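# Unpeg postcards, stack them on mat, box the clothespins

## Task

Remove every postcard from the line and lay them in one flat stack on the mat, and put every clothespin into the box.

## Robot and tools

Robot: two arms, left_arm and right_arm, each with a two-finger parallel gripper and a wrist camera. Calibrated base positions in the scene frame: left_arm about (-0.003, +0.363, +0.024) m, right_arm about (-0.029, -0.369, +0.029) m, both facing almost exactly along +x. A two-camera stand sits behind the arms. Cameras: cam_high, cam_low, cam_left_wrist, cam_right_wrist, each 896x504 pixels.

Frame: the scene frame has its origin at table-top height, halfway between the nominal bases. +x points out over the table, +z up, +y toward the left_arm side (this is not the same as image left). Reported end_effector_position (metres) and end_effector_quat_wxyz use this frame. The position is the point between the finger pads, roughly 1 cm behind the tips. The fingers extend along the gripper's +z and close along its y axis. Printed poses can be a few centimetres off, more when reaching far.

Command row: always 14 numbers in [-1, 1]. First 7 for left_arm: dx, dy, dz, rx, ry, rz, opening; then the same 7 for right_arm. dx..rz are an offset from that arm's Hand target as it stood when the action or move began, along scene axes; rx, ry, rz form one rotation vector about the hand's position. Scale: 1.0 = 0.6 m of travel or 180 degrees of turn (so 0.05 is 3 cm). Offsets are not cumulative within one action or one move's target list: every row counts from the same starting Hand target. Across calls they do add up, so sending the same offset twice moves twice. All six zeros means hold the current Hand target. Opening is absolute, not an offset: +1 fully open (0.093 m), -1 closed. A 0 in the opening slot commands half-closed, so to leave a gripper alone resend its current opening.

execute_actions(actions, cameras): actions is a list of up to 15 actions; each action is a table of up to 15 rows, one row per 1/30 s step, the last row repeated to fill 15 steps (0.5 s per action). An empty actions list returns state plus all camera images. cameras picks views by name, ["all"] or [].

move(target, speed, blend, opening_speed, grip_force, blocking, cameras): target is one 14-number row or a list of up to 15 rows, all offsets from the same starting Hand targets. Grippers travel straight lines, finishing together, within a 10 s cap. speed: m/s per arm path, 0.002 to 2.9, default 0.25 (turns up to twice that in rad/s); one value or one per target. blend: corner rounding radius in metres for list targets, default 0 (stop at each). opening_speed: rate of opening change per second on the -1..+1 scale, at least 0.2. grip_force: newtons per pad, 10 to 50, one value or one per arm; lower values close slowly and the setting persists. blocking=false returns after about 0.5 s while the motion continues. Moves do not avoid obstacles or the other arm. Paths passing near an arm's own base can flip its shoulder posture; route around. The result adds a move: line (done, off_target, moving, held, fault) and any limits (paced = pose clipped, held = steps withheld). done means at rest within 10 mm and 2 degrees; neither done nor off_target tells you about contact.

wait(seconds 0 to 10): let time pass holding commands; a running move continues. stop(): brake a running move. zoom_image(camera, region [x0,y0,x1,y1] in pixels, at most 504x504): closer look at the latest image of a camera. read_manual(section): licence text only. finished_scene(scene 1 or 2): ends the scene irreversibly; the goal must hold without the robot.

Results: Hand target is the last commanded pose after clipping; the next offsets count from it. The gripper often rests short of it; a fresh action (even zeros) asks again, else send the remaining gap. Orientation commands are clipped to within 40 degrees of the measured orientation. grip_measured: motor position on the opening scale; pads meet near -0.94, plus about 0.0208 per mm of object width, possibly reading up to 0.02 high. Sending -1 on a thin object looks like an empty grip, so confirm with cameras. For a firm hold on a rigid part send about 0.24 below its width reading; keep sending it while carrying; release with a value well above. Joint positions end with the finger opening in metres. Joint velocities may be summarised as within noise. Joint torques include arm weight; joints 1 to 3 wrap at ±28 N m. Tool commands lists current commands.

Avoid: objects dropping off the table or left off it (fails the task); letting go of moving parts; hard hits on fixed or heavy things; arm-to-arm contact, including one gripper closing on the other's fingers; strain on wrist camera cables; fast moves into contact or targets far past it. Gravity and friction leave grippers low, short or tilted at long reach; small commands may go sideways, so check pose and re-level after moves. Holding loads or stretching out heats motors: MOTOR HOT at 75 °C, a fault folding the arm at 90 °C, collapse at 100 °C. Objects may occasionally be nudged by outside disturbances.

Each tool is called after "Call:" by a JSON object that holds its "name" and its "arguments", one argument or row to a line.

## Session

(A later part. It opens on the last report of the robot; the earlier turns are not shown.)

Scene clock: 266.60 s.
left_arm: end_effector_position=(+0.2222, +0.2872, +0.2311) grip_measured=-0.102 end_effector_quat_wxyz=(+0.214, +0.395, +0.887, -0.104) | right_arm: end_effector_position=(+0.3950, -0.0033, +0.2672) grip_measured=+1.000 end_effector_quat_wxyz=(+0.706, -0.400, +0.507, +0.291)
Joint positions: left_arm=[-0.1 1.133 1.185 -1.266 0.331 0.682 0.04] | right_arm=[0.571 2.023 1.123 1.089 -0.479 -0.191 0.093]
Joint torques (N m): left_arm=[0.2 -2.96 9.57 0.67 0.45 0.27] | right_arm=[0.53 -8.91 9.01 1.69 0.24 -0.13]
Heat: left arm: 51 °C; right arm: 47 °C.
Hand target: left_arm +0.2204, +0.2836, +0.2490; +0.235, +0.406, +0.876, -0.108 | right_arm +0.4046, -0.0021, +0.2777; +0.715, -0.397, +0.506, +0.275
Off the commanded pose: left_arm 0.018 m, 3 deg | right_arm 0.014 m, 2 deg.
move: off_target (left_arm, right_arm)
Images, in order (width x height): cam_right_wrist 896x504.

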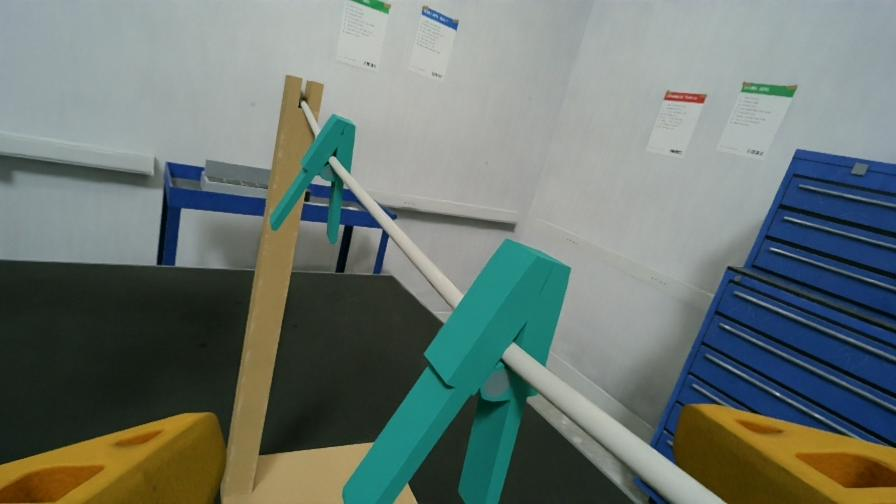

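Call:
{"name": "move", "arguments": {
  "target": [0,0,0,0,0,0,-0.1,0.02,-0.002,0.01,0,0,0,0.3],
  "speed": 0.05,
  "opening_speed": 0.6,
  "cameras": ["cam_right_wrist"]
}}

Scene clock: 268.40 s.
left_arm: end_effector_position=(+0.2222, +0.2872, +0.2311) grip_measured=-0.102 end_effector_quat_wxyz=(+0.214, +0.395, +0.887, -0.104) | right_arm: end_effector_position=(+0.4082, -0.0040, +0.2733) grip_measured=+0.302 end_effector_quat_wxyz=(+0.710, -0.399, +0.507, +0.282)
Joint positions: left_arm=[-0.1 1.133 1.185 -1.266 0.331 0.682 0.04] | right_arm=[0.557 2.04 1.178 1.052 -0.479 -0.2 0.06]
Joint torques (N m): left_arm=[0.17 -2.95 9.61 0.68 0.46 0.26] | right_arm=[-0.32 -9.09 9.18 1.68 0.06 -0.08]
Heat: left arm: 52 °C; right arm: 47 °C.
Hand target: left_arm +0.2204, +0.2836, +0.2490; +0.235, +0.406, +0.876, -0.108 | right_arm +0.4166, -0.0033, +0.2837; +0.715, -0.397, +0.506, +0.275
Off the commanded pose: left_arm 0.018 m, 3 deg | right_arm 0.013 m, 1 deg.
move: off_target (left_arm, right_arm)
Images, in order (width x height): cam_right_wrist 896x504.

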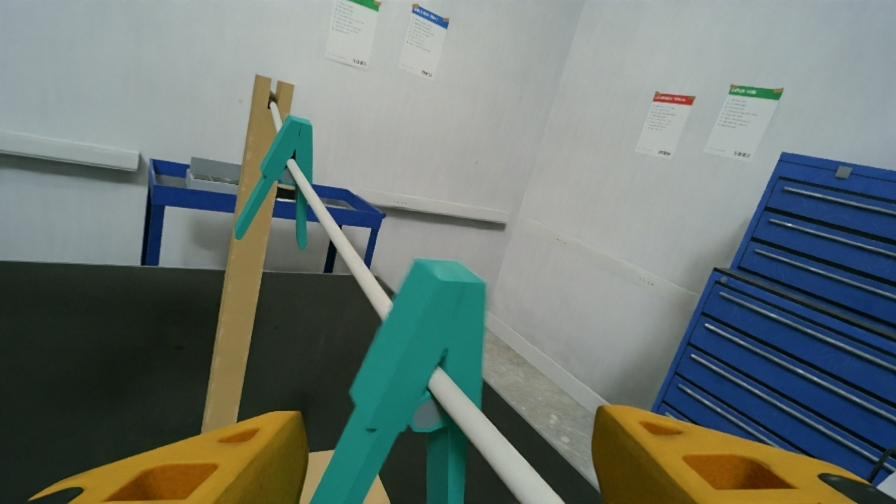

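Call:
{"name": "move", "arguments": {
  "target": [0,0,0,0,0,0,-0.1,0.004,-0.002,0.0,0,0,0,0.0],
  "speed": 0.05,
  "opening_speed": 0.6,
  "cameras": ["cam_right_wrist"]
}}

Call:
{"name": "move", "arguments": {
  "target": [0,0,0,0,0,0,-0.1,0.0,0,0.0,0,0,0,-0.15],
  "speed": 0.05,
  "opening_speed": 0.6,
  "cameras": ["cam_right_wrist"]
}}

Scene clock: 269.50 s.
left_arm: end_effector_position=(+0.2222, +0.2872, +0.2311) grip_measured=-0.102 end_effector_quat_wxyz=(+0.214, +0.395, +0.887, -0.104) | right_arm: end_effector_position=(+0.4100, -0.0039, +0.2737) grip_measured=+0.003 end_effector_quat_wxyz=(+0.711, -0.398, +0.507, +0.282)
Joint positions: left_arm=[-0.1 1.133 1.185 -1.266 0.331 0.682 0.04] | right_arm=[0.556 2.045 1.186 1.05 -0.479 -0.2 0.045]
Joint torques (N m): left_arm=[0.16 -2.89 9.58 0.68 0.45 0.26] | right_arm=[-0.31 -9.18 9.2 1.69 -0.01 -0.08]
Heat: left arm: 52 °C; right arm: 47 °C.
Hand target: left_arm +0.2204, +0.2836, +0.2490; +0.235, +0.406, +0.876, -0.108 | right_arm +0.4190, -0.0045, +0.2837; +0.715, -0.397, +0.506, +0.275
Off the commanded pose: left_arm 0.018 m, 3 deg | right_arm 0.013 m, 1 deg.
move: off_target (left_arm, right_arm)
Images, in order (width x height): cam_right_wrist 896x504.

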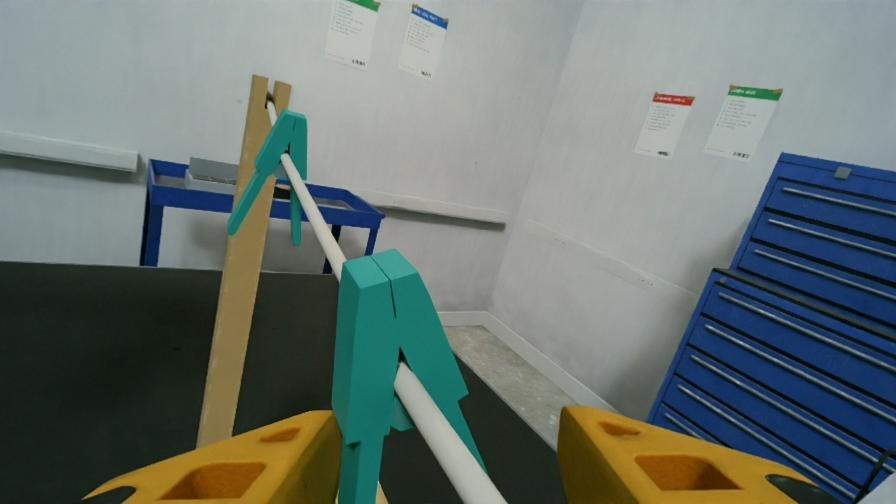

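Scene clock: 270.30 s.
left_arm: end_effector_position=(+0.2222, +0.2872, +0.2311) grip_measured=-0.102 end_effector_quat_wxyz=(+0.214, +0.395, +0.887, -0.104) | right_arm: end_effector_position=(+0.4135, -0.0062, +0.2771) grip_measured=-0.146 end_effector_quat_wxyz=(+0.715, -0.394, +0.506, +0.278)
Joint positions: left_arm=[-0.1 1.133 1.185 -1.266 0.331 0.682 0.04] | right_arm=[0.551 2.045 1.194 1.05 -0.471 -0.2 0.038]
Joint torques (N m): left_arm=[0.2 -3 9.58 0.67 0.45 0.27] | right_arm=[-0.31 -9.16 8.55 1.68 0.01 -0.08]
Heat: left arm: 52 °C; right arm: 47 °C.
Hand target: left_arm +0.2204, +0.2836, +0.2490; +0.235, +0.406, +0.876, -0.108 | right_arm +0.4190, -0.0045, +0.2837; +0.715, -0.397, +0.506, +0.275
Off the commanded pose: left_arm 0.018 m, 3 deg | right_arm 0.009 m, 0 deg.
move: off_target (left_arm)
Images, in order (width x height): cam_right_wrist 896x504.

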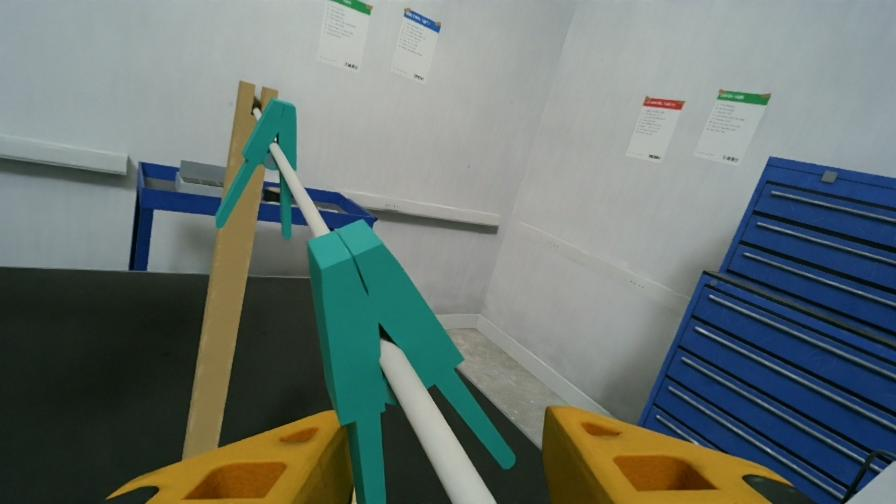

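Call:
{"name": "move", "arguments": {
  "target": [0,0,0,0,0,0,-0.1,-0.022,0.01,0.015,0,0,0,0.05],
  "speed": 0.05,
  "opening_speed": 0.6,
  "cameras": ["cam_right_wrist"]
}}

Scene clock: 271.63 s.
left_arm: end_effector_position=(+0.2222, +0.2872, +0.2311) grip_measured=-0.102 end_effector_quat_wxyz=(+0.214, +0.395, +0.887, -0.104) | right_arm: end_effector_position=(+0.4050, +0.0052, +0.2724) grip_measured=+0.047 end_effector_quat_wxyz=(+0.704, -0.403, +0.509, +0.288)
Joint positions: left_arm=[-0.1 1.133 1.185 -1.266 0.331 0.682 0.04] | right_arm=[0.576 2.045 1.194 1.029 -0.472 -0.2 0.047]
Joint torques (N m): left_arm=[0.17 -2.97 9.62 0.68 0.45 0.27] | right_arm=[0.66 -12.72 6.38 1.7 0.22 -0.12]
Heat: left arm: 52 °C; right arm: 47 °C.
Hand target: left_arm +0.2204, +0.2836, +0.2490; +0.235, +0.406, +0.876, -0.108 | right_arm +0.4058, +0.0015, +0.2927; +0.715, -0.397, +0.506, +0.275
Off the commanded pose: left_arm 0.018 m, 3 deg | right_arm 0.021 m, 2 deg.
move: off_target (left_arm, right_arm)
Images, in order (width x height): cam_right_wrist 896x504.

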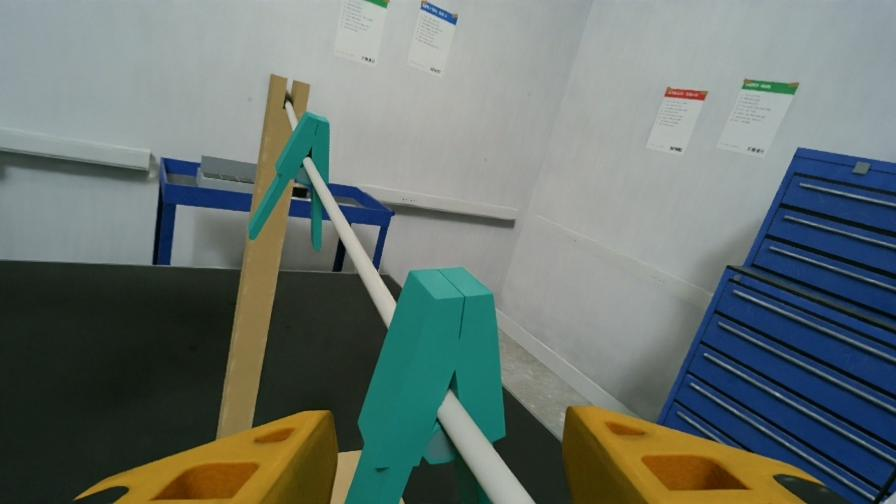

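Call:
{"name": "move", "arguments": {
  "target": [0,0,0,0,0,0,-0.1,0.0,0.0,-0.02,0,0,0,0.0],
  "speed": 0.05,
  "opening_speed": 0.6,
  "cameras": ["cam_right_wrist"]
}}

Scene clock: 272.77 s.
left_arm: end_effector_position=(+0.2222, +0.2872, +0.2311) grip_measured=-0.102 end_effector_quat_wxyz=(+0.214, +0.395, +0.887, -0.104) | right_arm: end_effector_position=(+0.4050, +0.0052, +0.2724) grip_measured=+0.003 end_effector_quat_wxyz=(+0.704, -0.403, +0.509, +0.288)
Joint positions: left_arm=[-0.1 1.133 1.185 -1.266 0.331 0.682 0.04] | right_arm=[0.576 2.045 1.194 1.029 -0.472 -0.2 0.045]
Joint torques (N m): left_arm=[0.17 -2.95 9.59 0.68 0.45 0.26] | right_arm=[0.59 -10.71 4.86 2.08 0.23 -0.13]
Heat: left arm: 52 °C; right arm: 47 °C.
Hand target: left_arm +0.2204, +0.2836, +0.2490; +0.235, +0.406, +0.876, -0.108 | right_arm +0.4058, +0.0015, +0.2807; +0.715, -0.397, +0.506, +0.275
Off the commanded pose: left_arm 0.018 m, 3 deg | right_arm 0.009 m, 2 deg.
move: off_target (left_arm)
Images, in order (width x height): cam_right_wrist 896x504.

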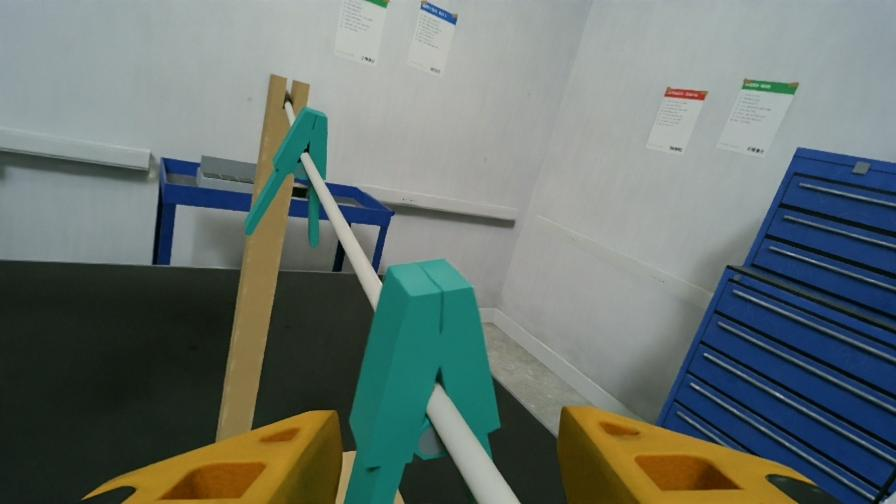

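Call:
{"name": "move", "arguments": {
  "target": [0,0,0,0,0,0,-0.1,0.0,0.0,-0.015,0,0,0,-0.15],
  "speed": 0.05,
  "opening_speed": 0.6,
  "cameras": ["cam_right_wrist"]
}}

Scene clock: 273.83 s.
left_arm: end_effector_position=(+0.2222, +0.2872, +0.2311) grip_measured=-0.102 end_effector_quat_wxyz=(+0.214, +0.395, +0.887, -0.104) | right_arm: end_effector_position=(+0.4054, +0.0056, +0.2713) grip_measured=-0.144 end_effector_quat_wxyz=(+0.705, -0.399, +0.512, +0.283)
Joint positions: left_arm=[-0.1 1.133 1.185 -1.266 0.331 0.682 0.04] | right_arm=[0.58 2.045 1.19 1.029 -0.456 -0.203 0.038]
Joint torques (N m): left_arm=[0.21 -2.93 9.61 0.68 0.45 0.26] | right_arm=[0.29 -9.13 4.21 2.4 0.15 -0.12]
Heat: left arm: 52 °C; right arm: 46 °C.
Hand target: left_arm +0.2204, +0.2836, +0.2490; +0.235, +0.406, +0.876, -0.108 | right_arm +0.4058, +0.0015, +0.2717; +0.715, -0.397, +0.506, +0.275
Off the commanded pose: left_arm 0.018 m, 3 deg | right_arm 0.004 m, 2 deg.
move: off_target (left_arm)
Images, in order (width x height): cam_right_wrist 896x504.

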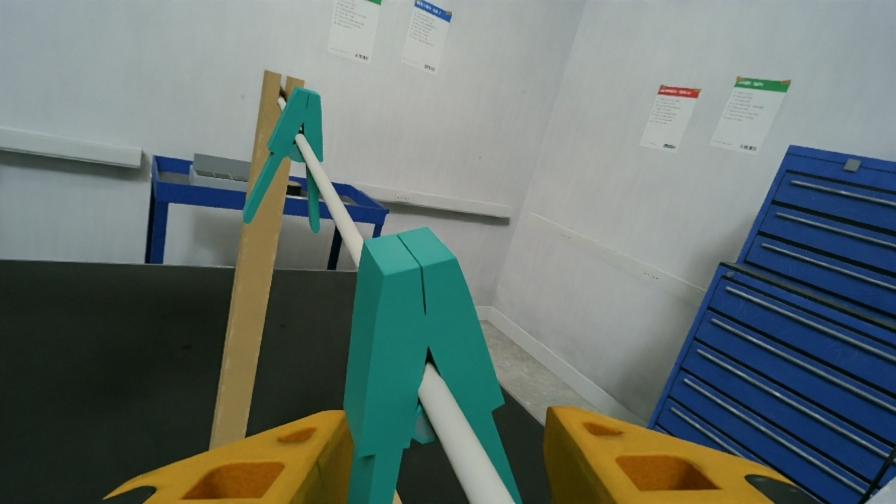

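Call:
{"name": "move", "arguments": {
  "target": [0,0,0,0,0,0,-0.1,0.0,0.0,0,0,0,0,-0.3],
  "speed": 0.05,
  "opening_speed": 0.6,
  "cameras": ["cam_right_wrist"]
}}

Call:
{"name": "move", "arguments": {
  "target": [0,0,0,0,0,0,-0.1,0.0,0.0,0,0,0,0,-0.42],
  "speed": 0.05,
  "opening_speed": 0.6,
  "cameras": ["cam_right_wrist"]
}}

Scene clock: 274.77 s.
left_arm: end_effector_position=(+0.2222, +0.2872, +0.2311) grip_measured=-0.102 end_effector_quat_wxyz=(+0.214, +0.395, +0.887, -0.104) | right_arm: end_effector_position=(+0.4040, +0.0057, +0.2659) grip_measured=-0.296 end_effector_quat_wxyz=(+0.701, -0.402, +0.515, +0.285)
Joint positions: left_arm=[-0.1 1.133 1.185 -1.266 0.331 0.682 0.04] | right_arm=[0.58 2.048 1.181 1.03 -0.462 -0.203 0.031]
Joint torques (N m): left_arm=[0.16 -2.96 9.57 0.69 0.45 0.27] | right_arm=[0.34 -9.29 4.9 2.4 0.12 -0.11]
Heat: left arm: 52 °C; right arm: 46 °C.
Hand target: left_arm +0.2204, +0.2836, +0.2490; +0.235, +0.406, +0.876, -0.108 | right_arm +0.4058, +0.0015, +0.2717; +0.715, -0.397, +0.506, +0.275
Off the commanded pose: left_arm 0.018 m, 3 deg | right_arm 0.007 m, 2 deg.
move: off_target (left_arm)
Images, in order (width x height): cam_right_wrist 896x504.

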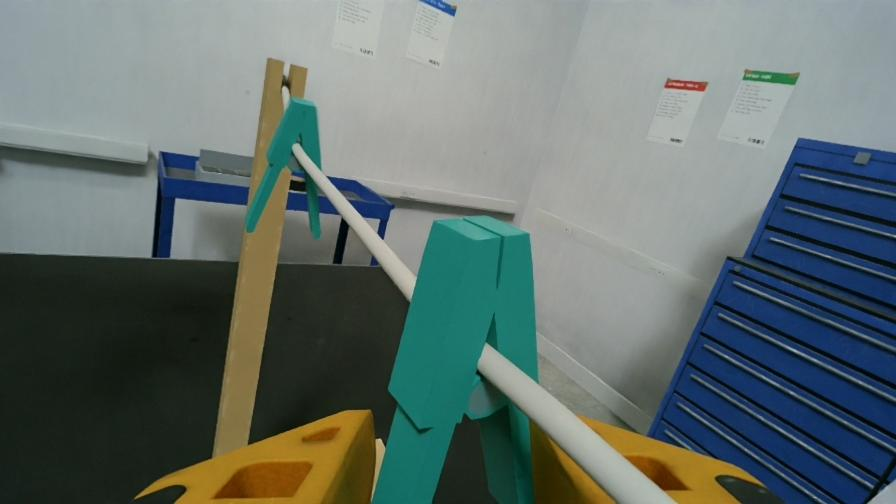

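Scene clock: 275.57 s.
left_arm: end_effector_position=(+0.2222, +0.2872, +0.2311) grip_measured=-0.102 end_effector_quat_wxyz=(+0.214, +0.395, +0.887, -0.104) | right_arm: end_effector_position=(+0.4040, +0.0057, +0.2659) grip_measured=-0.416 end_effector_quat_wxyz=(+0.701, -0.403, +0.515, +0.285)
Joint positions: left_arm=[-0.1 1.133 1.185 -1.266 0.331 0.682 0.04] | right_arm=[0.58 2.048 1.181 1.03 -0.462 -0.204 0.025]
Joint torques (N m): left_arm=[0.24 -2.92 9.58 0.68 0.46 0.26] | right_arm=[0.31 -9.32 4.89 2.39 0.12 -0.11]
Heat: left arm: 53 °C; right arm: 46 °C.
Hand target: left_arm +0.2204, +0.2836, +0.2490; +0.235, +0.406, +0.876, -0.108 | right_arm +0.4058, +0.0015, +0.2717; +0.715, -0.397, +0.506, +0.275
Off the commanded pose: left_arm 0.018 m, 3 deg | right_arm 0.007 m, 2 deg.
move: off_target (left_arm)
Images, in order (width x height): cam_right_wrist 896x504.

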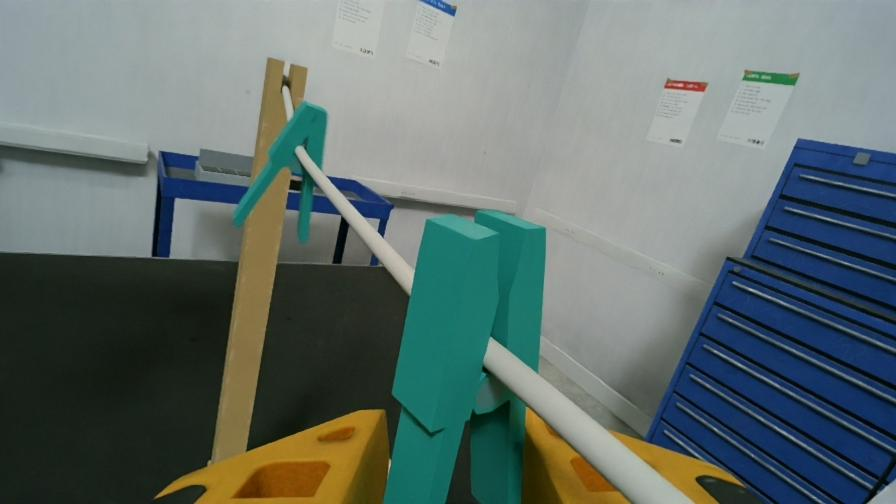

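Jaws opening. Squeeze more then pull down.

Call:
{"name": "move", "arguments": {
  "target": [0,0,0,0,0,0,-0.1,0.0,0.0,0,0,0,0,-0.5],
  "speed": 0.05,
  "opening_speed": 0.6,
  "cameras": ["cam_right_wrist"]
}}

Call:
{"name": "move", "arguments": {
  "target": [0,0,0,0,0,0,-0.1,0.0,0.0,-0.14,0,0,0,-0.5],
  "speed": 0.1,
  "cameras": ["cam_right_wrist"]
}}

Scene clock: 276.53 s.
left_arm: end_effector_position=(+0.2222, +0.2872, +0.2311) grip_measured=-0.102 end_effector_quat_wxyz=(+0.214, +0.395, +0.887, -0.104) | right_arm: end_effector_position=(+0.4091, +0.0006, +0.2664) grip_measured=-0.497 end_effector_quat_wxyz=(+0.703, -0.393, +0.521, +0.282)
Joint positions: left_arm=[-0.1 1.133 1.185 -1.266 0.331 0.682 0.04] | right_arm=[0.571 2.048 1.181 1.032 -0.449 -0.194 0.021]
Joint torques (N m): left_arm=[0.21 -2.95 9.55 0.67 0.45 0.28] | right_arm=[0.34 -9.33 4.89 2.4 0.11 -0.1]
Heat: left arm: 53 °C; right arm: 46 °C.
Hand target: left_arm +0.2204, +0.2836, +0.2490; +0.235, +0.406, +0.876, -0.108 | right_arm +0.4058, +0.0015, +0.2717; +0.715, -0.397, +0.506, +0.275
Off the commanded pose: left_arm 0.018 m, 3 deg | right_arm 0.006 m, 2 deg.
move: off_target (left_arm)
Images, in order (width x height): cam_right_wrist 896x504.

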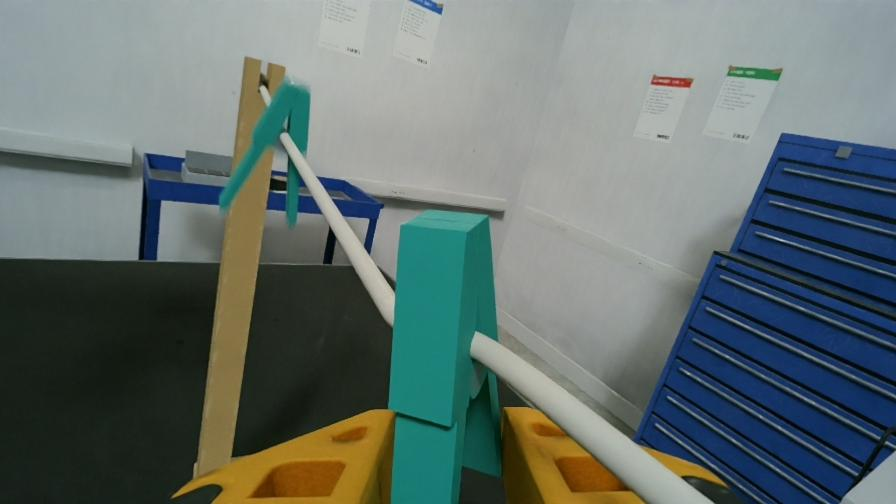

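Scene clock: 278.00 s.
left_arm: end_effector_position=(+0.2222, +0.2872, +0.2311) grip_measured=-0.102 end_effector_quat_wxyz=(+0.214, +0.395, +0.887, -0.104) | right_arm: end_effector_position=(+0.4059, +0.0041, +0.1659) grip_measured=-0.498 end_effector_quat_wxyz=(+0.685, -0.402, +0.536, +0.286)
Joint positions: left_arm=[-0.1 1.133 1.185 -1.266 0.331 0.682 0.04] | right_arm=[0.577 2.284 1.117 1.28 -0.457 -0.198 0.021]
Joint torques (N m): left_arm=[0.14 -2.92 9.61 0.68 0.45 0.26] | right_arm=[0.36 -10.77 4.45 2.73 0.07 -0.11]
Heat: left arm: 53 °C; right arm: 46 °C.
Hand target: left_arm +0.2204, +0.2836, +0.2490; +0.235, +0.406, +0.876, -0.108 | right_arm +0.4058, +0.0015, +0.1877; +0.715, -0.397, +0.506, +0.275
Off the commanded pose: left_arm 0.018 m, 3 deg | right_arm 0.022 m, 5 deg.
move: off_target (left_arm, right_arm)
Images, in order (width x height): cam_right_wrist 896x504.

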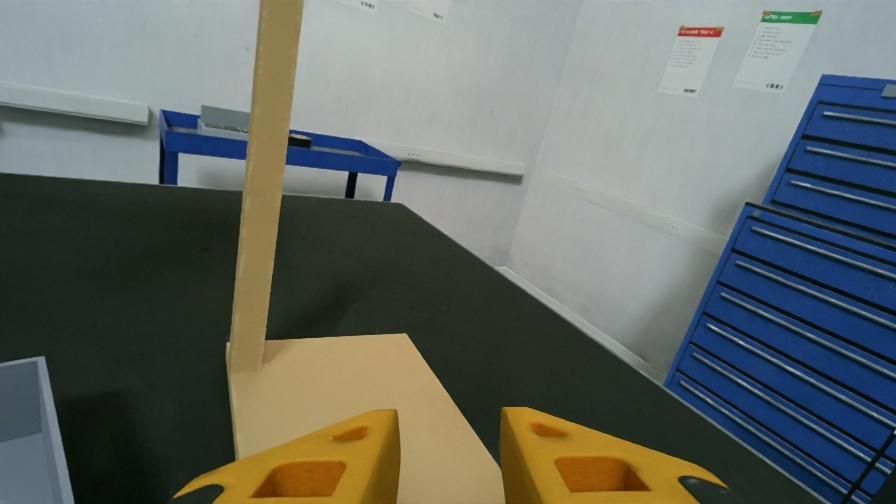

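Call:
{"name": "execute_actions", "arguments": {
  "actions": []
}}

Call:
{"name": "zoom_image", "arguments": {
  "camera": "cam_low",
  "region": [250, 20, 500, 160]
}}

Scene clock: 278.07 s.
left_arm: end_effector_position=(+0.2222, +0.2872, +0.2311) grip_measured=-0.102 end_effector_quat_wxyz=(+0.214, +0.395, +0.887, -0.104) | right_arm: end_effector_position=(+0.4059, +0.0041, +0.1659) grip_measured=-0.498 end_effector_quat_wxyz=(+0.685, -0.402, +0.536, +0.286)
Joint positions: left_arm=[-0.1 1.133 1.185 -1.266 0.331 0.682 0.04] | right_arm=[0.577 2.284 1.117 1.28 -0.457 -0.198 0.021]
Joint velocities: within noise
Joint torques (N m): left_arm=[0.16 -2.96 9.59 0.69 0.45 0.26] | right_arm=[0.36 -10.76 4.45 2.74 0.08 -0.13]
Heat: left arm: 53 °C; right arm: 46 °C.
Hand target: left_arm +0.2204, +0.2836, +0.2490; +0.235, +0.406, +0.876, -0.108 | right_arm +0.4058, +0.0015, +0.1877; +0.715, -0.397, +0.506, +0.275
Tool commands: left_gripper/opening=-0.1 right_gripper/opening=-0.5
Off the commanded pose: left_arm 0.018 m, 3 deg | right_arm 0.022 m, 5 deg.

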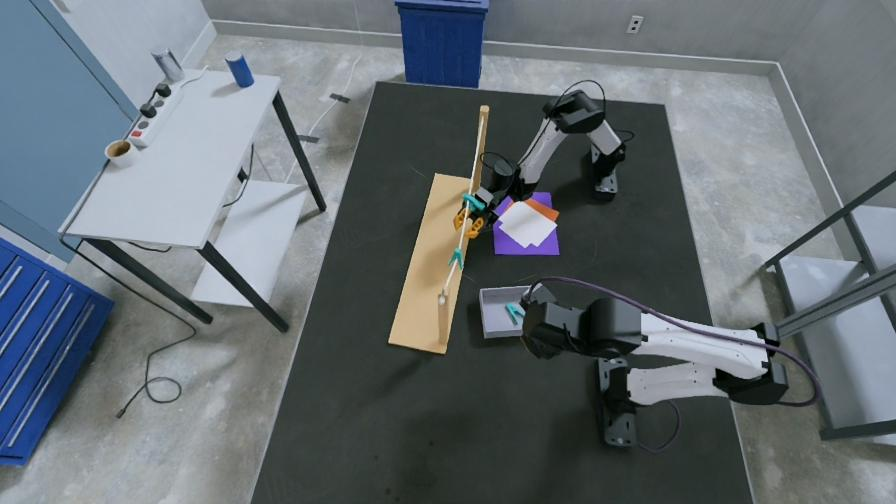

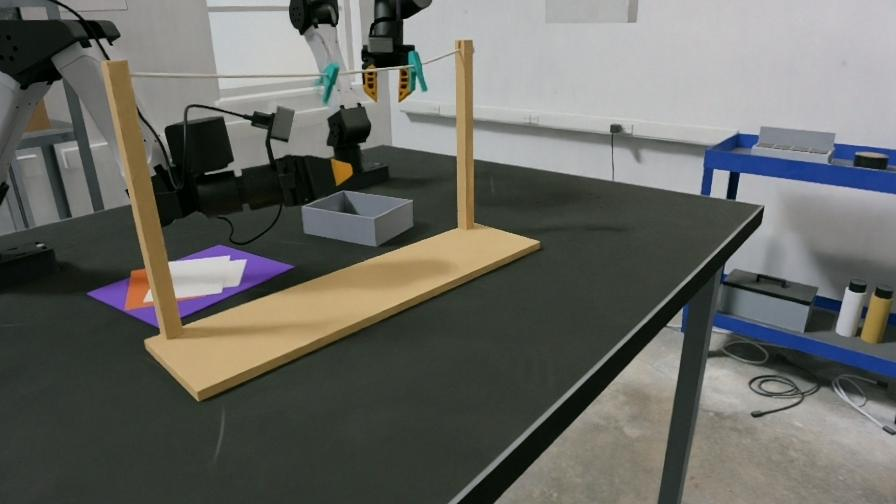

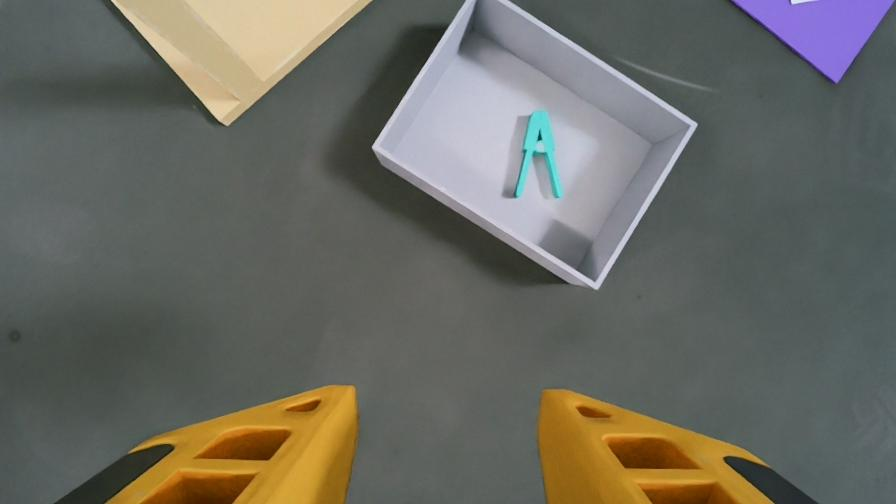

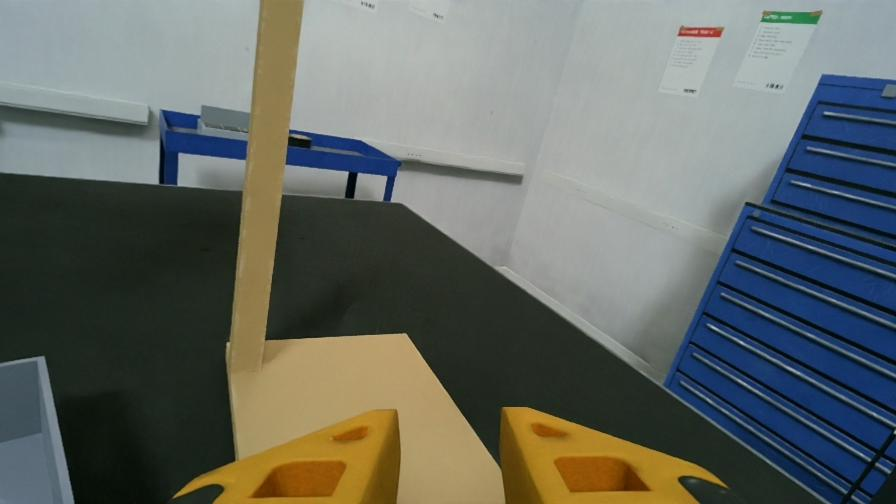

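Scaled by 2.016 from the camera's 896x504 image, which has a finer 1280x720 frame.

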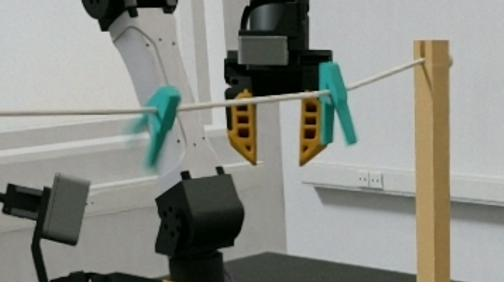

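Call:
{"name": "move", "arguments": {
  "target": [
    [0,0,0,0,0,0,-0.1,-0.06,-0.1,0,0,0,0,1],
    [0,0,0,0,0,0,-0.1,-0.04,-0.07,0.1,0,0,0,1]
  ],
  "speed": 0.15,
  "cameras": ["cam_right_wrist"]
}}

Scene clock: 280.67 s.
left_arm: end_effector_position=(+0.2222, +0.2872, +0.2311) grip_measured=-0.102 end_effector_quat_wxyz=(+0.214, +0.395, +0.887, -0.104) | right_arm: end_effector_position=(+0.3761, -0.0402, +0.2247) grip_measured=+1.000 end_effector_quat_wxyz=(+0.701, -0.402, +0.515, +0.284)
Joint positions: left_arm=[-0.1 1.133 1.185 -1.266 0.331 0.682 0.04] | right_arm=[0.519 2.02 0.911 1.277 -0.52 -0.194 0.093]
Joint torques (N m): left_arm=[0.2 -2.96 9.59 0.68 0.47 0.26] | right_arm=[0.5 -11.1 7.35 1.69 0.13 0.01]
Heat: left arm: 53 °C; right arm: 46 °C.
Hand target: left_arm +0.2204, +0.2836, +0.2490; +0.235, +0.406, +0.876, -0.108 | right_arm +0.3818, -0.0405, +0.2477; +0.715, -0.397, +0.506, +0.275
Off the commanded pose: left_arm 0.018 m, 3 deg | right_arm 0.024 m, 2 deg.
move: off_target (left_arm, right_arm)
Images, in order (width x height): cam_right_wrist 896x504.

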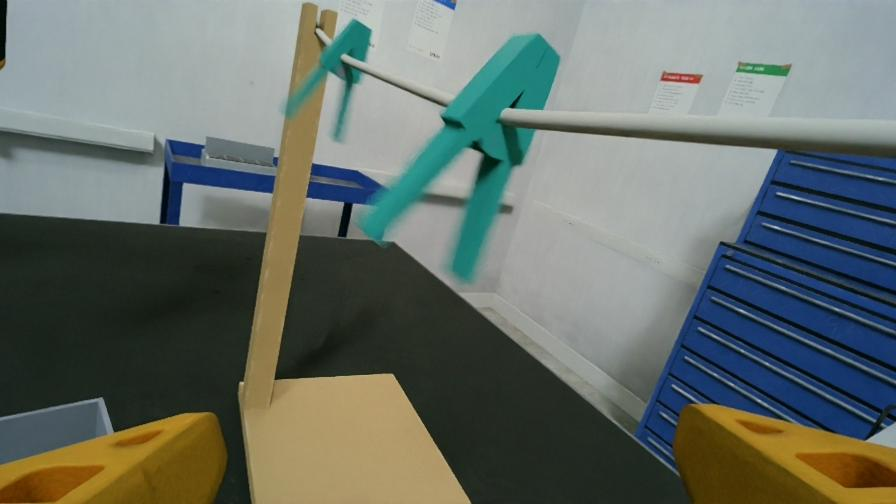

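Call:
{"name": "move", "arguments": {
  "target": [
    [0,0,0,0,0,0,-0.1,0.02,0.025,0.02,0,0,0,1],
    [0,0,0,0,0,0,-0.1,0.03,0.06,0.04,0,0,0,1]
  ],
  "speed": 0.06,
  "cameras": ["cam_right_wrist"]
}}

Scene clock: 283.00 s.
left_arm: end_effector_position=(+0.2222, +0.2872, +0.2311) grip_measured=-0.102 end_effector_quat_wxyz=(+0.214, +0.395, +0.887, -0.104) | right_arm: end_effector_position=(+0.3896, -0.0050, +0.2622) grip_measured=+1.000 end_effector_quat_wxyz=(+0.707, -0.402, +0.505, +0.289)
Joint positions: left_arm=[-0.1 1.133 1.185 -1.266 0.331 0.682 0.04] | right_arm=[0.574 2.02 1.091 1.119 -0.477 -0.197 0.093]
Joint torques (N m): left_arm=[0.17 -2.91 9.57 0.67 0.44 0.26] | right_arm=[0.42 -8.69 8.76 1.67 0.22 -0.09]
Heat: left arm: 53 °C; right arm: 46 °C.
Hand target: left_arm +0.2204, +0.2836, +0.2490; +0.235, +0.406, +0.876, -0.108 | right_arm +0.3998, -0.0045, +0.2717; +0.715, -0.397, +0.506, +0.275
Off the commanded pose: left_arm 0.018 m, 3 deg | right_arm 0.014 m, 2 deg.
move: off_target (left_arm, right_arm)
Images, in order (width x height): cam_right_wrist 896x504.

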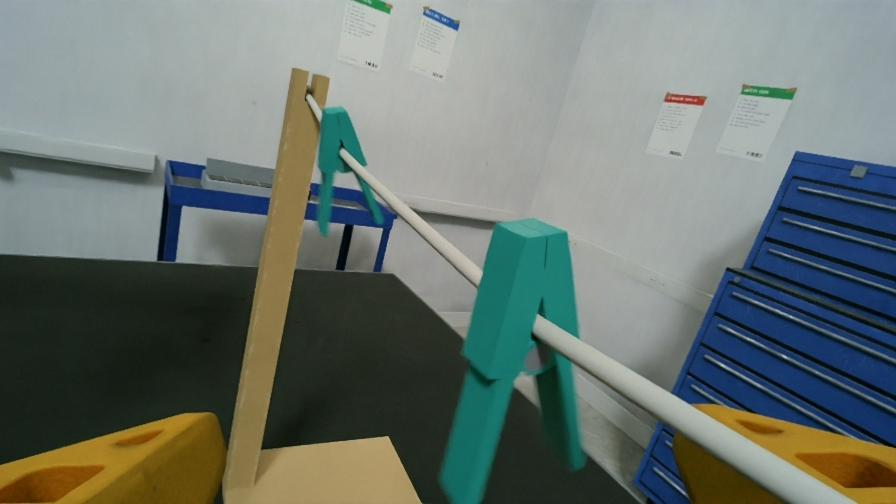

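Call:
{"name": "move", "arguments": {
  "target": [0,0,0,0,0,0,-0.1,0.026,0.01,0.006,0,0,0,0.4],
  "speed": 0.05,
  "opening_speed": 0.6,
  "cameras": ["cam_right_wrist"]
}}

Scene clock: 284.60 s.
left_arm: end_effector_position=(+0.2222, +0.2872, +0.2311) grip_measured=-0.102 end_effector_quat_wxyz=(+0.214, +0.395, +0.887, -0.104) | right_arm: end_effector_position=(+0.4033, +0.0039, +0.2646) grip_measured=+0.402 end_effector_quat_wxyz=(+0.707, -0.402, +0.505, +0.289)
Joint positions: left_arm=[-0.1 1.133 1.185 -1.266 0.331 0.682 0.04] | right_arm=[0.574 2.063 1.174 1.078 -0.477 -0.198 0.065]
Joint torques (N m): left_arm=[0.12 -2.95 9.59 0.68 0.45 0.26] | right_arm=[-0.17 -9.18 9.1 1.69 0.16 -0.08]
Heat: left arm: 53 °C; right arm: 46 °C.
Hand target: left_arm +0.2204, +0.2836, +0.2490; +0.235, +0.406, +0.876, -0.108 | right_arm +0.4154, +0.0015, +0.2753; +0.715, -0.397, +0.506, +0.275
Off the commanded pose: left_arm 0.018 m, 3 deg | right_arm 0.016 m, 2 deg.
move: off_target (left_arm, right_arm)
Images, in order (width x height): cam_right_wrist 896x504.

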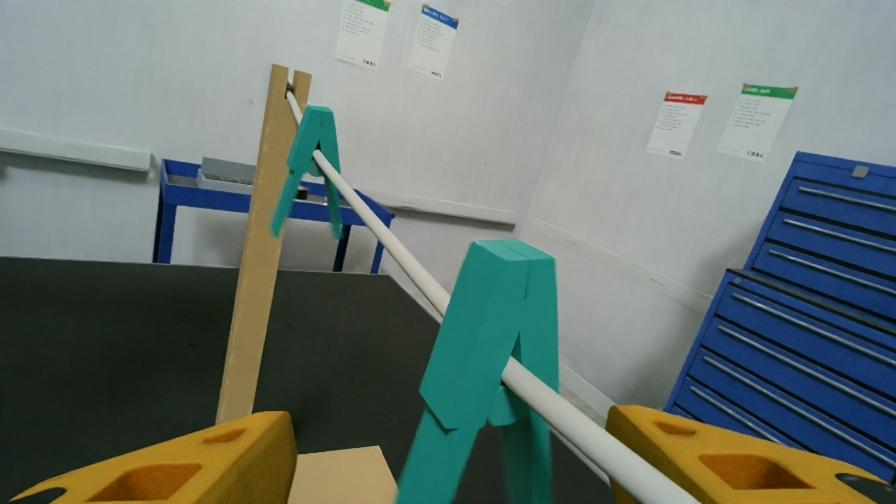

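Call:
{"name": "move", "arguments": {
  "target": [0,0,0,0,0,0,-0.1,0.018,0.0,0.0,0,0,0,0.0],
  "speed": 0.05,
  "opening_speed": 0.6,
  "cameras": ["cam_right_wrist"]
}}

Scene clock: 285.83 s.
left_arm: end_effector_position=(+0.2222, +0.2872, +0.2311) grip_measured=-0.102 end_effector_quat_wxyz=(+0.214, +0.395, +0.887, -0.104) | right_arm: end_effector_position=(+0.4181, +0.0009, +0.2649) grip_measured=+0.002 end_effector_quat_wxyz=(+0.711, -0.399, +0.507, +0.280)
Joint positions: left_arm=[-0.1 1.133 1.185 -1.266 0.331 0.682 0.04] | right_arm=[0.556 2.092 1.221 1.061 -0.477 -0.204 0.045]
Joint torques (N m): left_arm=[0.17 -2.95 9.61 0.67 0.46 0.27] | right_arm=[-0.28 -9.47 9.2 1.68 0.02 -0.06]
Heat: left arm: 54 °C; right arm: 46 °C.
Hand target: left_arm +0.2204, +0.2836, +0.2490; +0.235, +0.406, +0.876, -0.108 | right_arm +0.4262, +0.0015, +0.2753; +0.715, -0.397, +0.506, +0.275
Off the commanded pose: left_arm 0.018 m, 3 deg | right_arm 0.013 m, 1 deg.
move: off_target (left_arm, right_arm)
Images, in order (width x height): cam_right_wrist 896x504.

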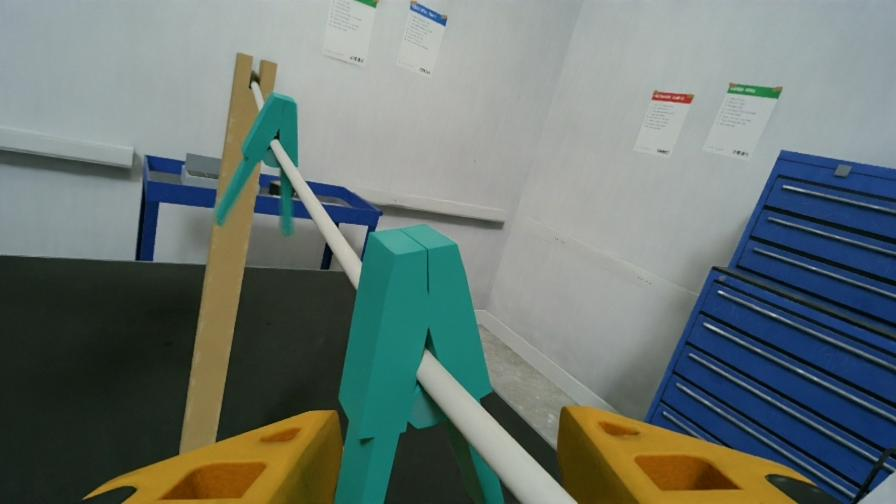

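Call:
{"name": "move", "arguments": {
  "target": [0,0,0,0,0,0,-0.1,-0.003,0.012,0.0,0,0,0,-0.25],
  "speed": 0.05,
  "opening_speed": 0.6,
  "cameras": ["cam_right_wrist"]
}}

Scene clock: 286.93 s.
left_arm: end_effector_position=(+0.2222, +0.2872, +0.2311) grip_measured=-0.102 end_effector_quat_wxyz=(+0.214, +0.395, +0.887, -0.104) | right_arm: end_effector_position=(+0.4199, +0.0020, +0.2647) grip_measured=-0.248 end_effector_quat_wxyz=(+0.711, -0.399, +0.507, +0.280)
Joint positions: left_arm=[-0.1 1.133 1.185 -1.266 0.331 0.682 0.04] | right_arm=[0.556 2.099 1.232 1.055 -0.477 -0.204 0.033]
Joint torques (N m): left_arm=[0.18 -2.91 9.62 0.68 0.46 0.26] | right_arm=[0.61 -9.54 9.2 1.68 0.18 -0.09]
Heat: left arm: 54 °C; right arm: 46 °C.
Hand target: left_arm +0.2204, +0.2836, +0.2490; +0.235, +0.406, +0.876, -0.108 | right_arm +0.4244, +0.0087, +0.2753; +0.715, -0.397, +0.506, +0.275
Off the commanded pose: left_arm 0.018 m, 3 deg | right_arm 0.013 m, 1 deg.
move: off_target (left_arm, right_arm)
Images, in order (width x height): cam_right_wrist 896x504.

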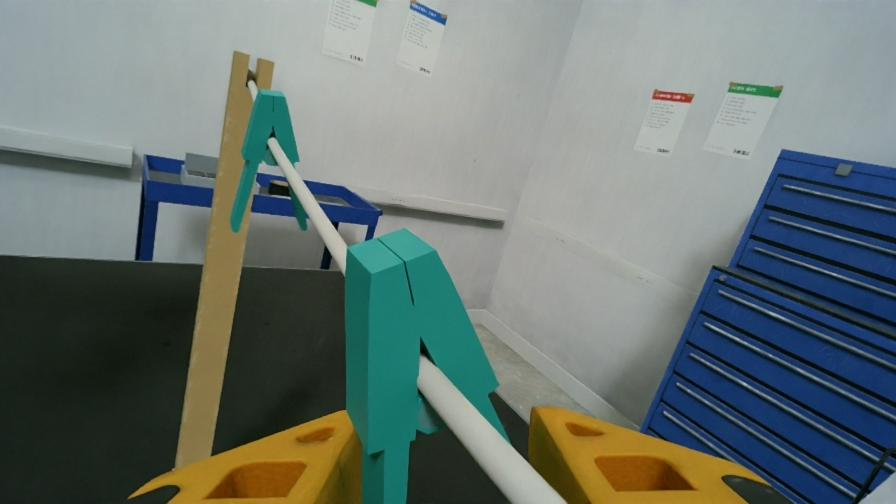

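Call:
{"name": "move", "arguments": {
  "target": [0,0,0,0,0,0,-0.1,0.004,0.018,0.0,0,0,0,-0.2],
  "speed": 0.05,
  "opening_speed": 0.6,
  "cameras": ["cam_right_wrist"]
}}

Scene clock: 288.63 s.
left_arm: end_effector_position=(+0.2222, +0.2872, +0.2311) grip_measured=-0.102 end_effector_quat_wxyz=(+0.214, +0.395, +0.887, -0.104) | right_arm: end_effector_position=(+0.4175, +0.0184, +0.2647) grip_measured=-0.203 end_effector_quat_wxyz=(+0.708, -0.403, +0.505, +0.287)
Joint positions: left_arm=[-0.1 1.133 1.185 -1.266 0.331 0.682 0.04] | right_arm=[0.585 2.123 1.273 1.037 -0.465 -0.204 0.035]
Joint torques (N m): left_arm=[0.2 -2.96 9.61 0.69 0.45 0.26] | right_arm=[0.64 -9.81 9.25 1.7 0.23 -0.11]
Heat: left arm: 54 °C; right arm: 46 °C.
Hand target: left_arm +0.2204, +0.2836, +0.2490; +0.235, +0.406, +0.876, -0.108 | right_arm +0.4268, +0.0195, +0.2753; +0.715, -0.397, +0.506, +0.275
Off the commanded pose: left_arm 0.018 m, 3 deg | right_arm 0.014 m, 2 deg.
move: off_target (left_arm, right_arm)
Images, in order (width x height): cam_right_wrist 896x504.

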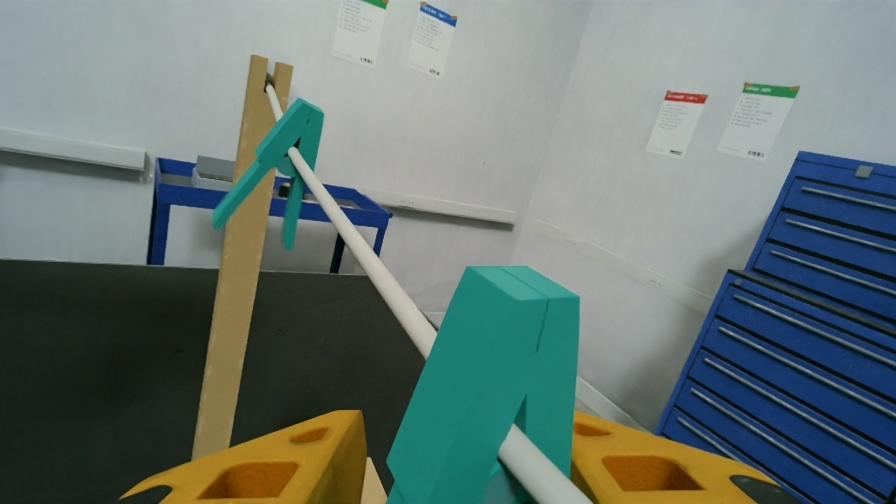

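Call:
{"name": "move", "arguments": {
  "target": [0,0,0,0,0,0,-0.1,0.01,-0.006,-0.03,0,0,0,-0.1],
  "speed": 0.05,
  "opening_speed": 0.6,
  "cameras": ["cam_right_wrist"]
}}

Scene clock: 289.77 s.
left_arm: end_effector_position=(+0.2222, +0.2872, +0.2311) grip_measured=-0.102 end_effector_quat_wxyz=(+0.214, +0.395, +0.887, -0.104) | right_arm: end_effector_position=(+0.4220, +0.0214, +0.2359) grip_measured=-0.103 end_effector_quat_wxyz=(+0.691, -0.407, +0.523, +0.288)
Joint positions: left_arm=[-0.1 1.133 1.185 -1.266 0.331 0.682 0.04] | right_arm=[0.585 2.174 1.273 1.037 -0.465 -0.204 0.04]
Joint torques (N m): left_arm=[0.16 -2.89 9.57 0.68 0.45 0.25] | right_arm=[-0.49 -10.25 8.59 2.26 0.09 -0.09]
Heat: left arm: 54 °C; right arm: 46 °C.
Hand target: left_arm +0.2204, +0.2836, +0.2490; +0.235, +0.406, +0.876, -0.108 | right_arm +0.4328, +0.0159, +0.2573; +0.715, -0.397, +0.506, +0.275
Off the commanded pose: left_arm 0.018 m, 3 deg | right_arm 0.025 m, 4 deg.
move: off_target (left_arm, right_arm)
Images, in order (width x height): cam_right_wrist 896x504.

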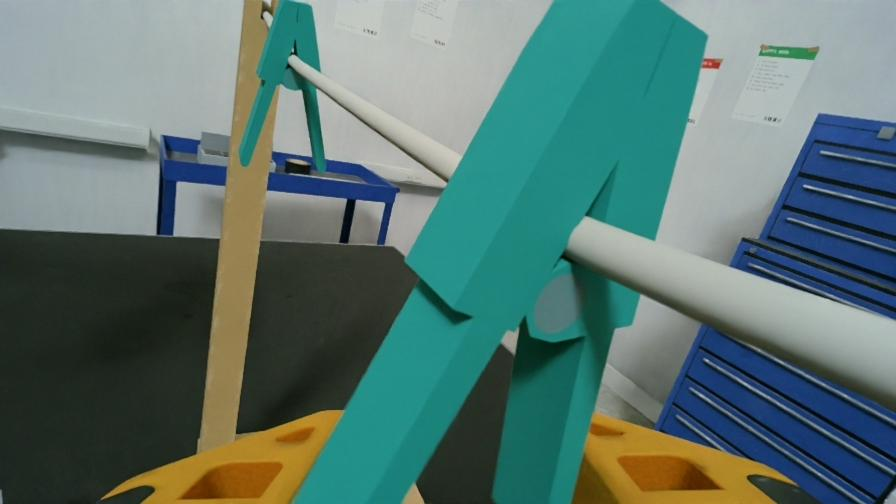

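Call:
{"name": "move", "arguments": {
  "target": [
    [0,0,0,0,0,0,-0.1,0,0,0,0,0,0,0.5],
    [0,0,0,0,0,0,-0.1,-0.02,-0.02,0.035,0,0,0,0.5]
  ],
  "speed": 0.05,
  "cameras": ["cam_right_wrist"]
}}

Scene clock: 292.17 s.
left_arm: end_effector_position=(+0.2222, +0.2872, +0.2311) grip_measured=-0.102 end_effector_quat_wxyz=(+0.214, +0.395, +0.887, -0.104) | right_arm: end_effector_position=(+0.4205, +0.0129, +0.2594) grip_measured=+0.497 end_effector_quat_wxyz=(+0.705, -0.401, +0.511, +0.283)
Joint positions: left_arm=[-0.1 1.133 1.185 -1.266 0.331 0.682 0.04] | right_arm=[0.574 2.123 1.261 1.037 -0.465 -0.204 0.069]
Joint torques (N m): left_arm=[0.17 -2.92 9.59 0.68 0.45 0.26] | right_arm=[-0.29 -13.52 4.86 1.88 0.02 -0.08]
Heat: left arm: 54 °C; right arm: 46 °C.
Hand target: left_arm +0.2204, +0.2836, +0.2490; +0.235, +0.406, +0.876, -0.108 | right_arm +0.4208, +0.0039, +0.2783; +0.715, -0.397, +0.506, +0.275
Off the commanded pose: left_arm 0.018 m, 3 deg | right_arm 0.021 m, 2 deg.
move: off_target (left_arm, right_arm)
Images, in order (width x height): cam_right_wrist 896x504.

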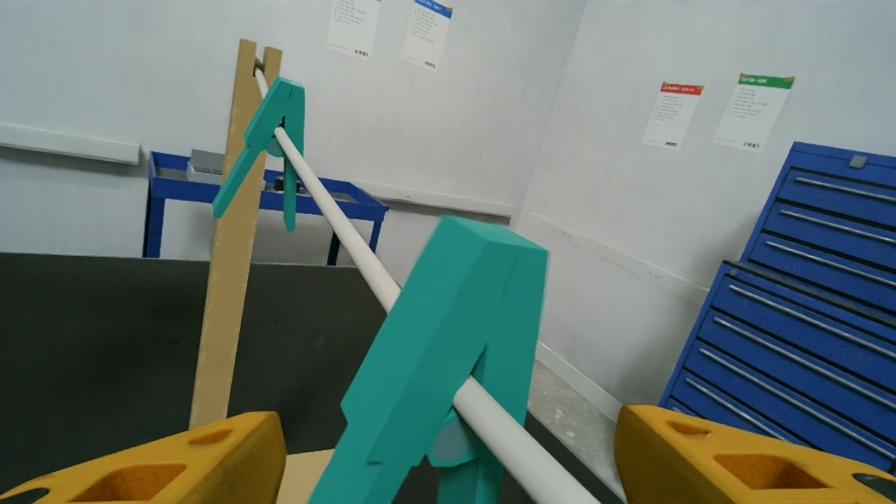

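Call:
{"name": "move", "arguments": {
  "target": [0,0,0,0,0,0,-0.1,0,0,0,0,0,0,0.05],
  "speed": 0.05,
  "opening_speed": 0.6,
  "cameras": ["cam_right_wrist"]
}}

Scene clock: 293.50 s.
left_arm: end_effector_position=(+0.2222, +0.2872, +0.2311) grip_measured=-0.102 end_effector_quat_wxyz=(+0.214, +0.395, +0.887, -0.104) | right_arm: end_effector_position=(+0.4205, +0.0129, +0.2594) grip_measured=+0.052 end_effector_quat_wxyz=(+0.705, -0.401, +0.511, +0.283)
Joint positions: left_arm=[-0.1 1.133 1.185 -1.266 0.331 0.682 0.04] | right_arm=[0.574 2.123 1.261 1.037 -0.465 -0.204 0.048]
Joint torques (N m): left_arm=[0.21 -2.95 9.58 0.68 0.45 0.27] | right_arm=[-0.31 -13.49 4.88 1.89 0 -0.06]
Heat: left arm: 54 °C; right arm: 46 °C.
Hand target: left_arm +0.2204, +0.2836, +0.2490; +0.235, +0.406, +0.876, -0.108 | right_arm +0.4208, +0.0039, +0.2783; +0.715, -0.397, +0.506, +0.275
Off the commanded pose: left_arm 0.018 m, 3 deg | right_arm 0.021 m, 2 deg.
move: off_target (left_arm, right_arm)
Images, in order (width x height): cam_right_wrist 896x504.

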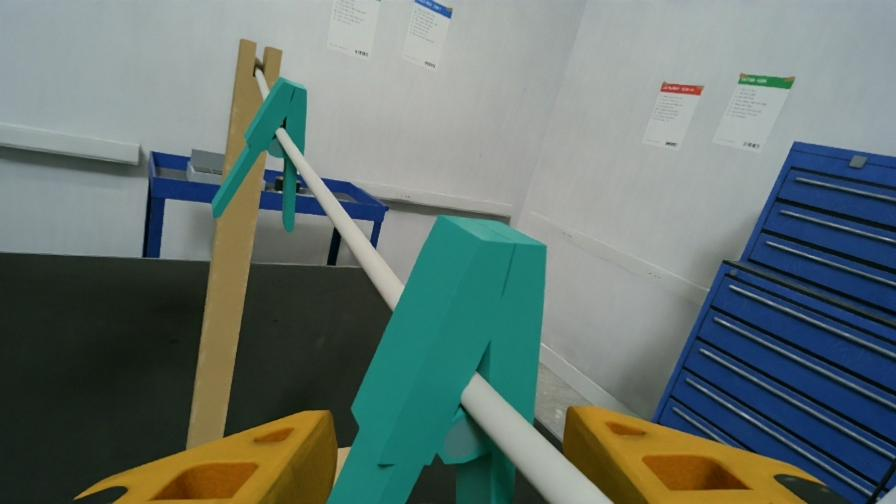

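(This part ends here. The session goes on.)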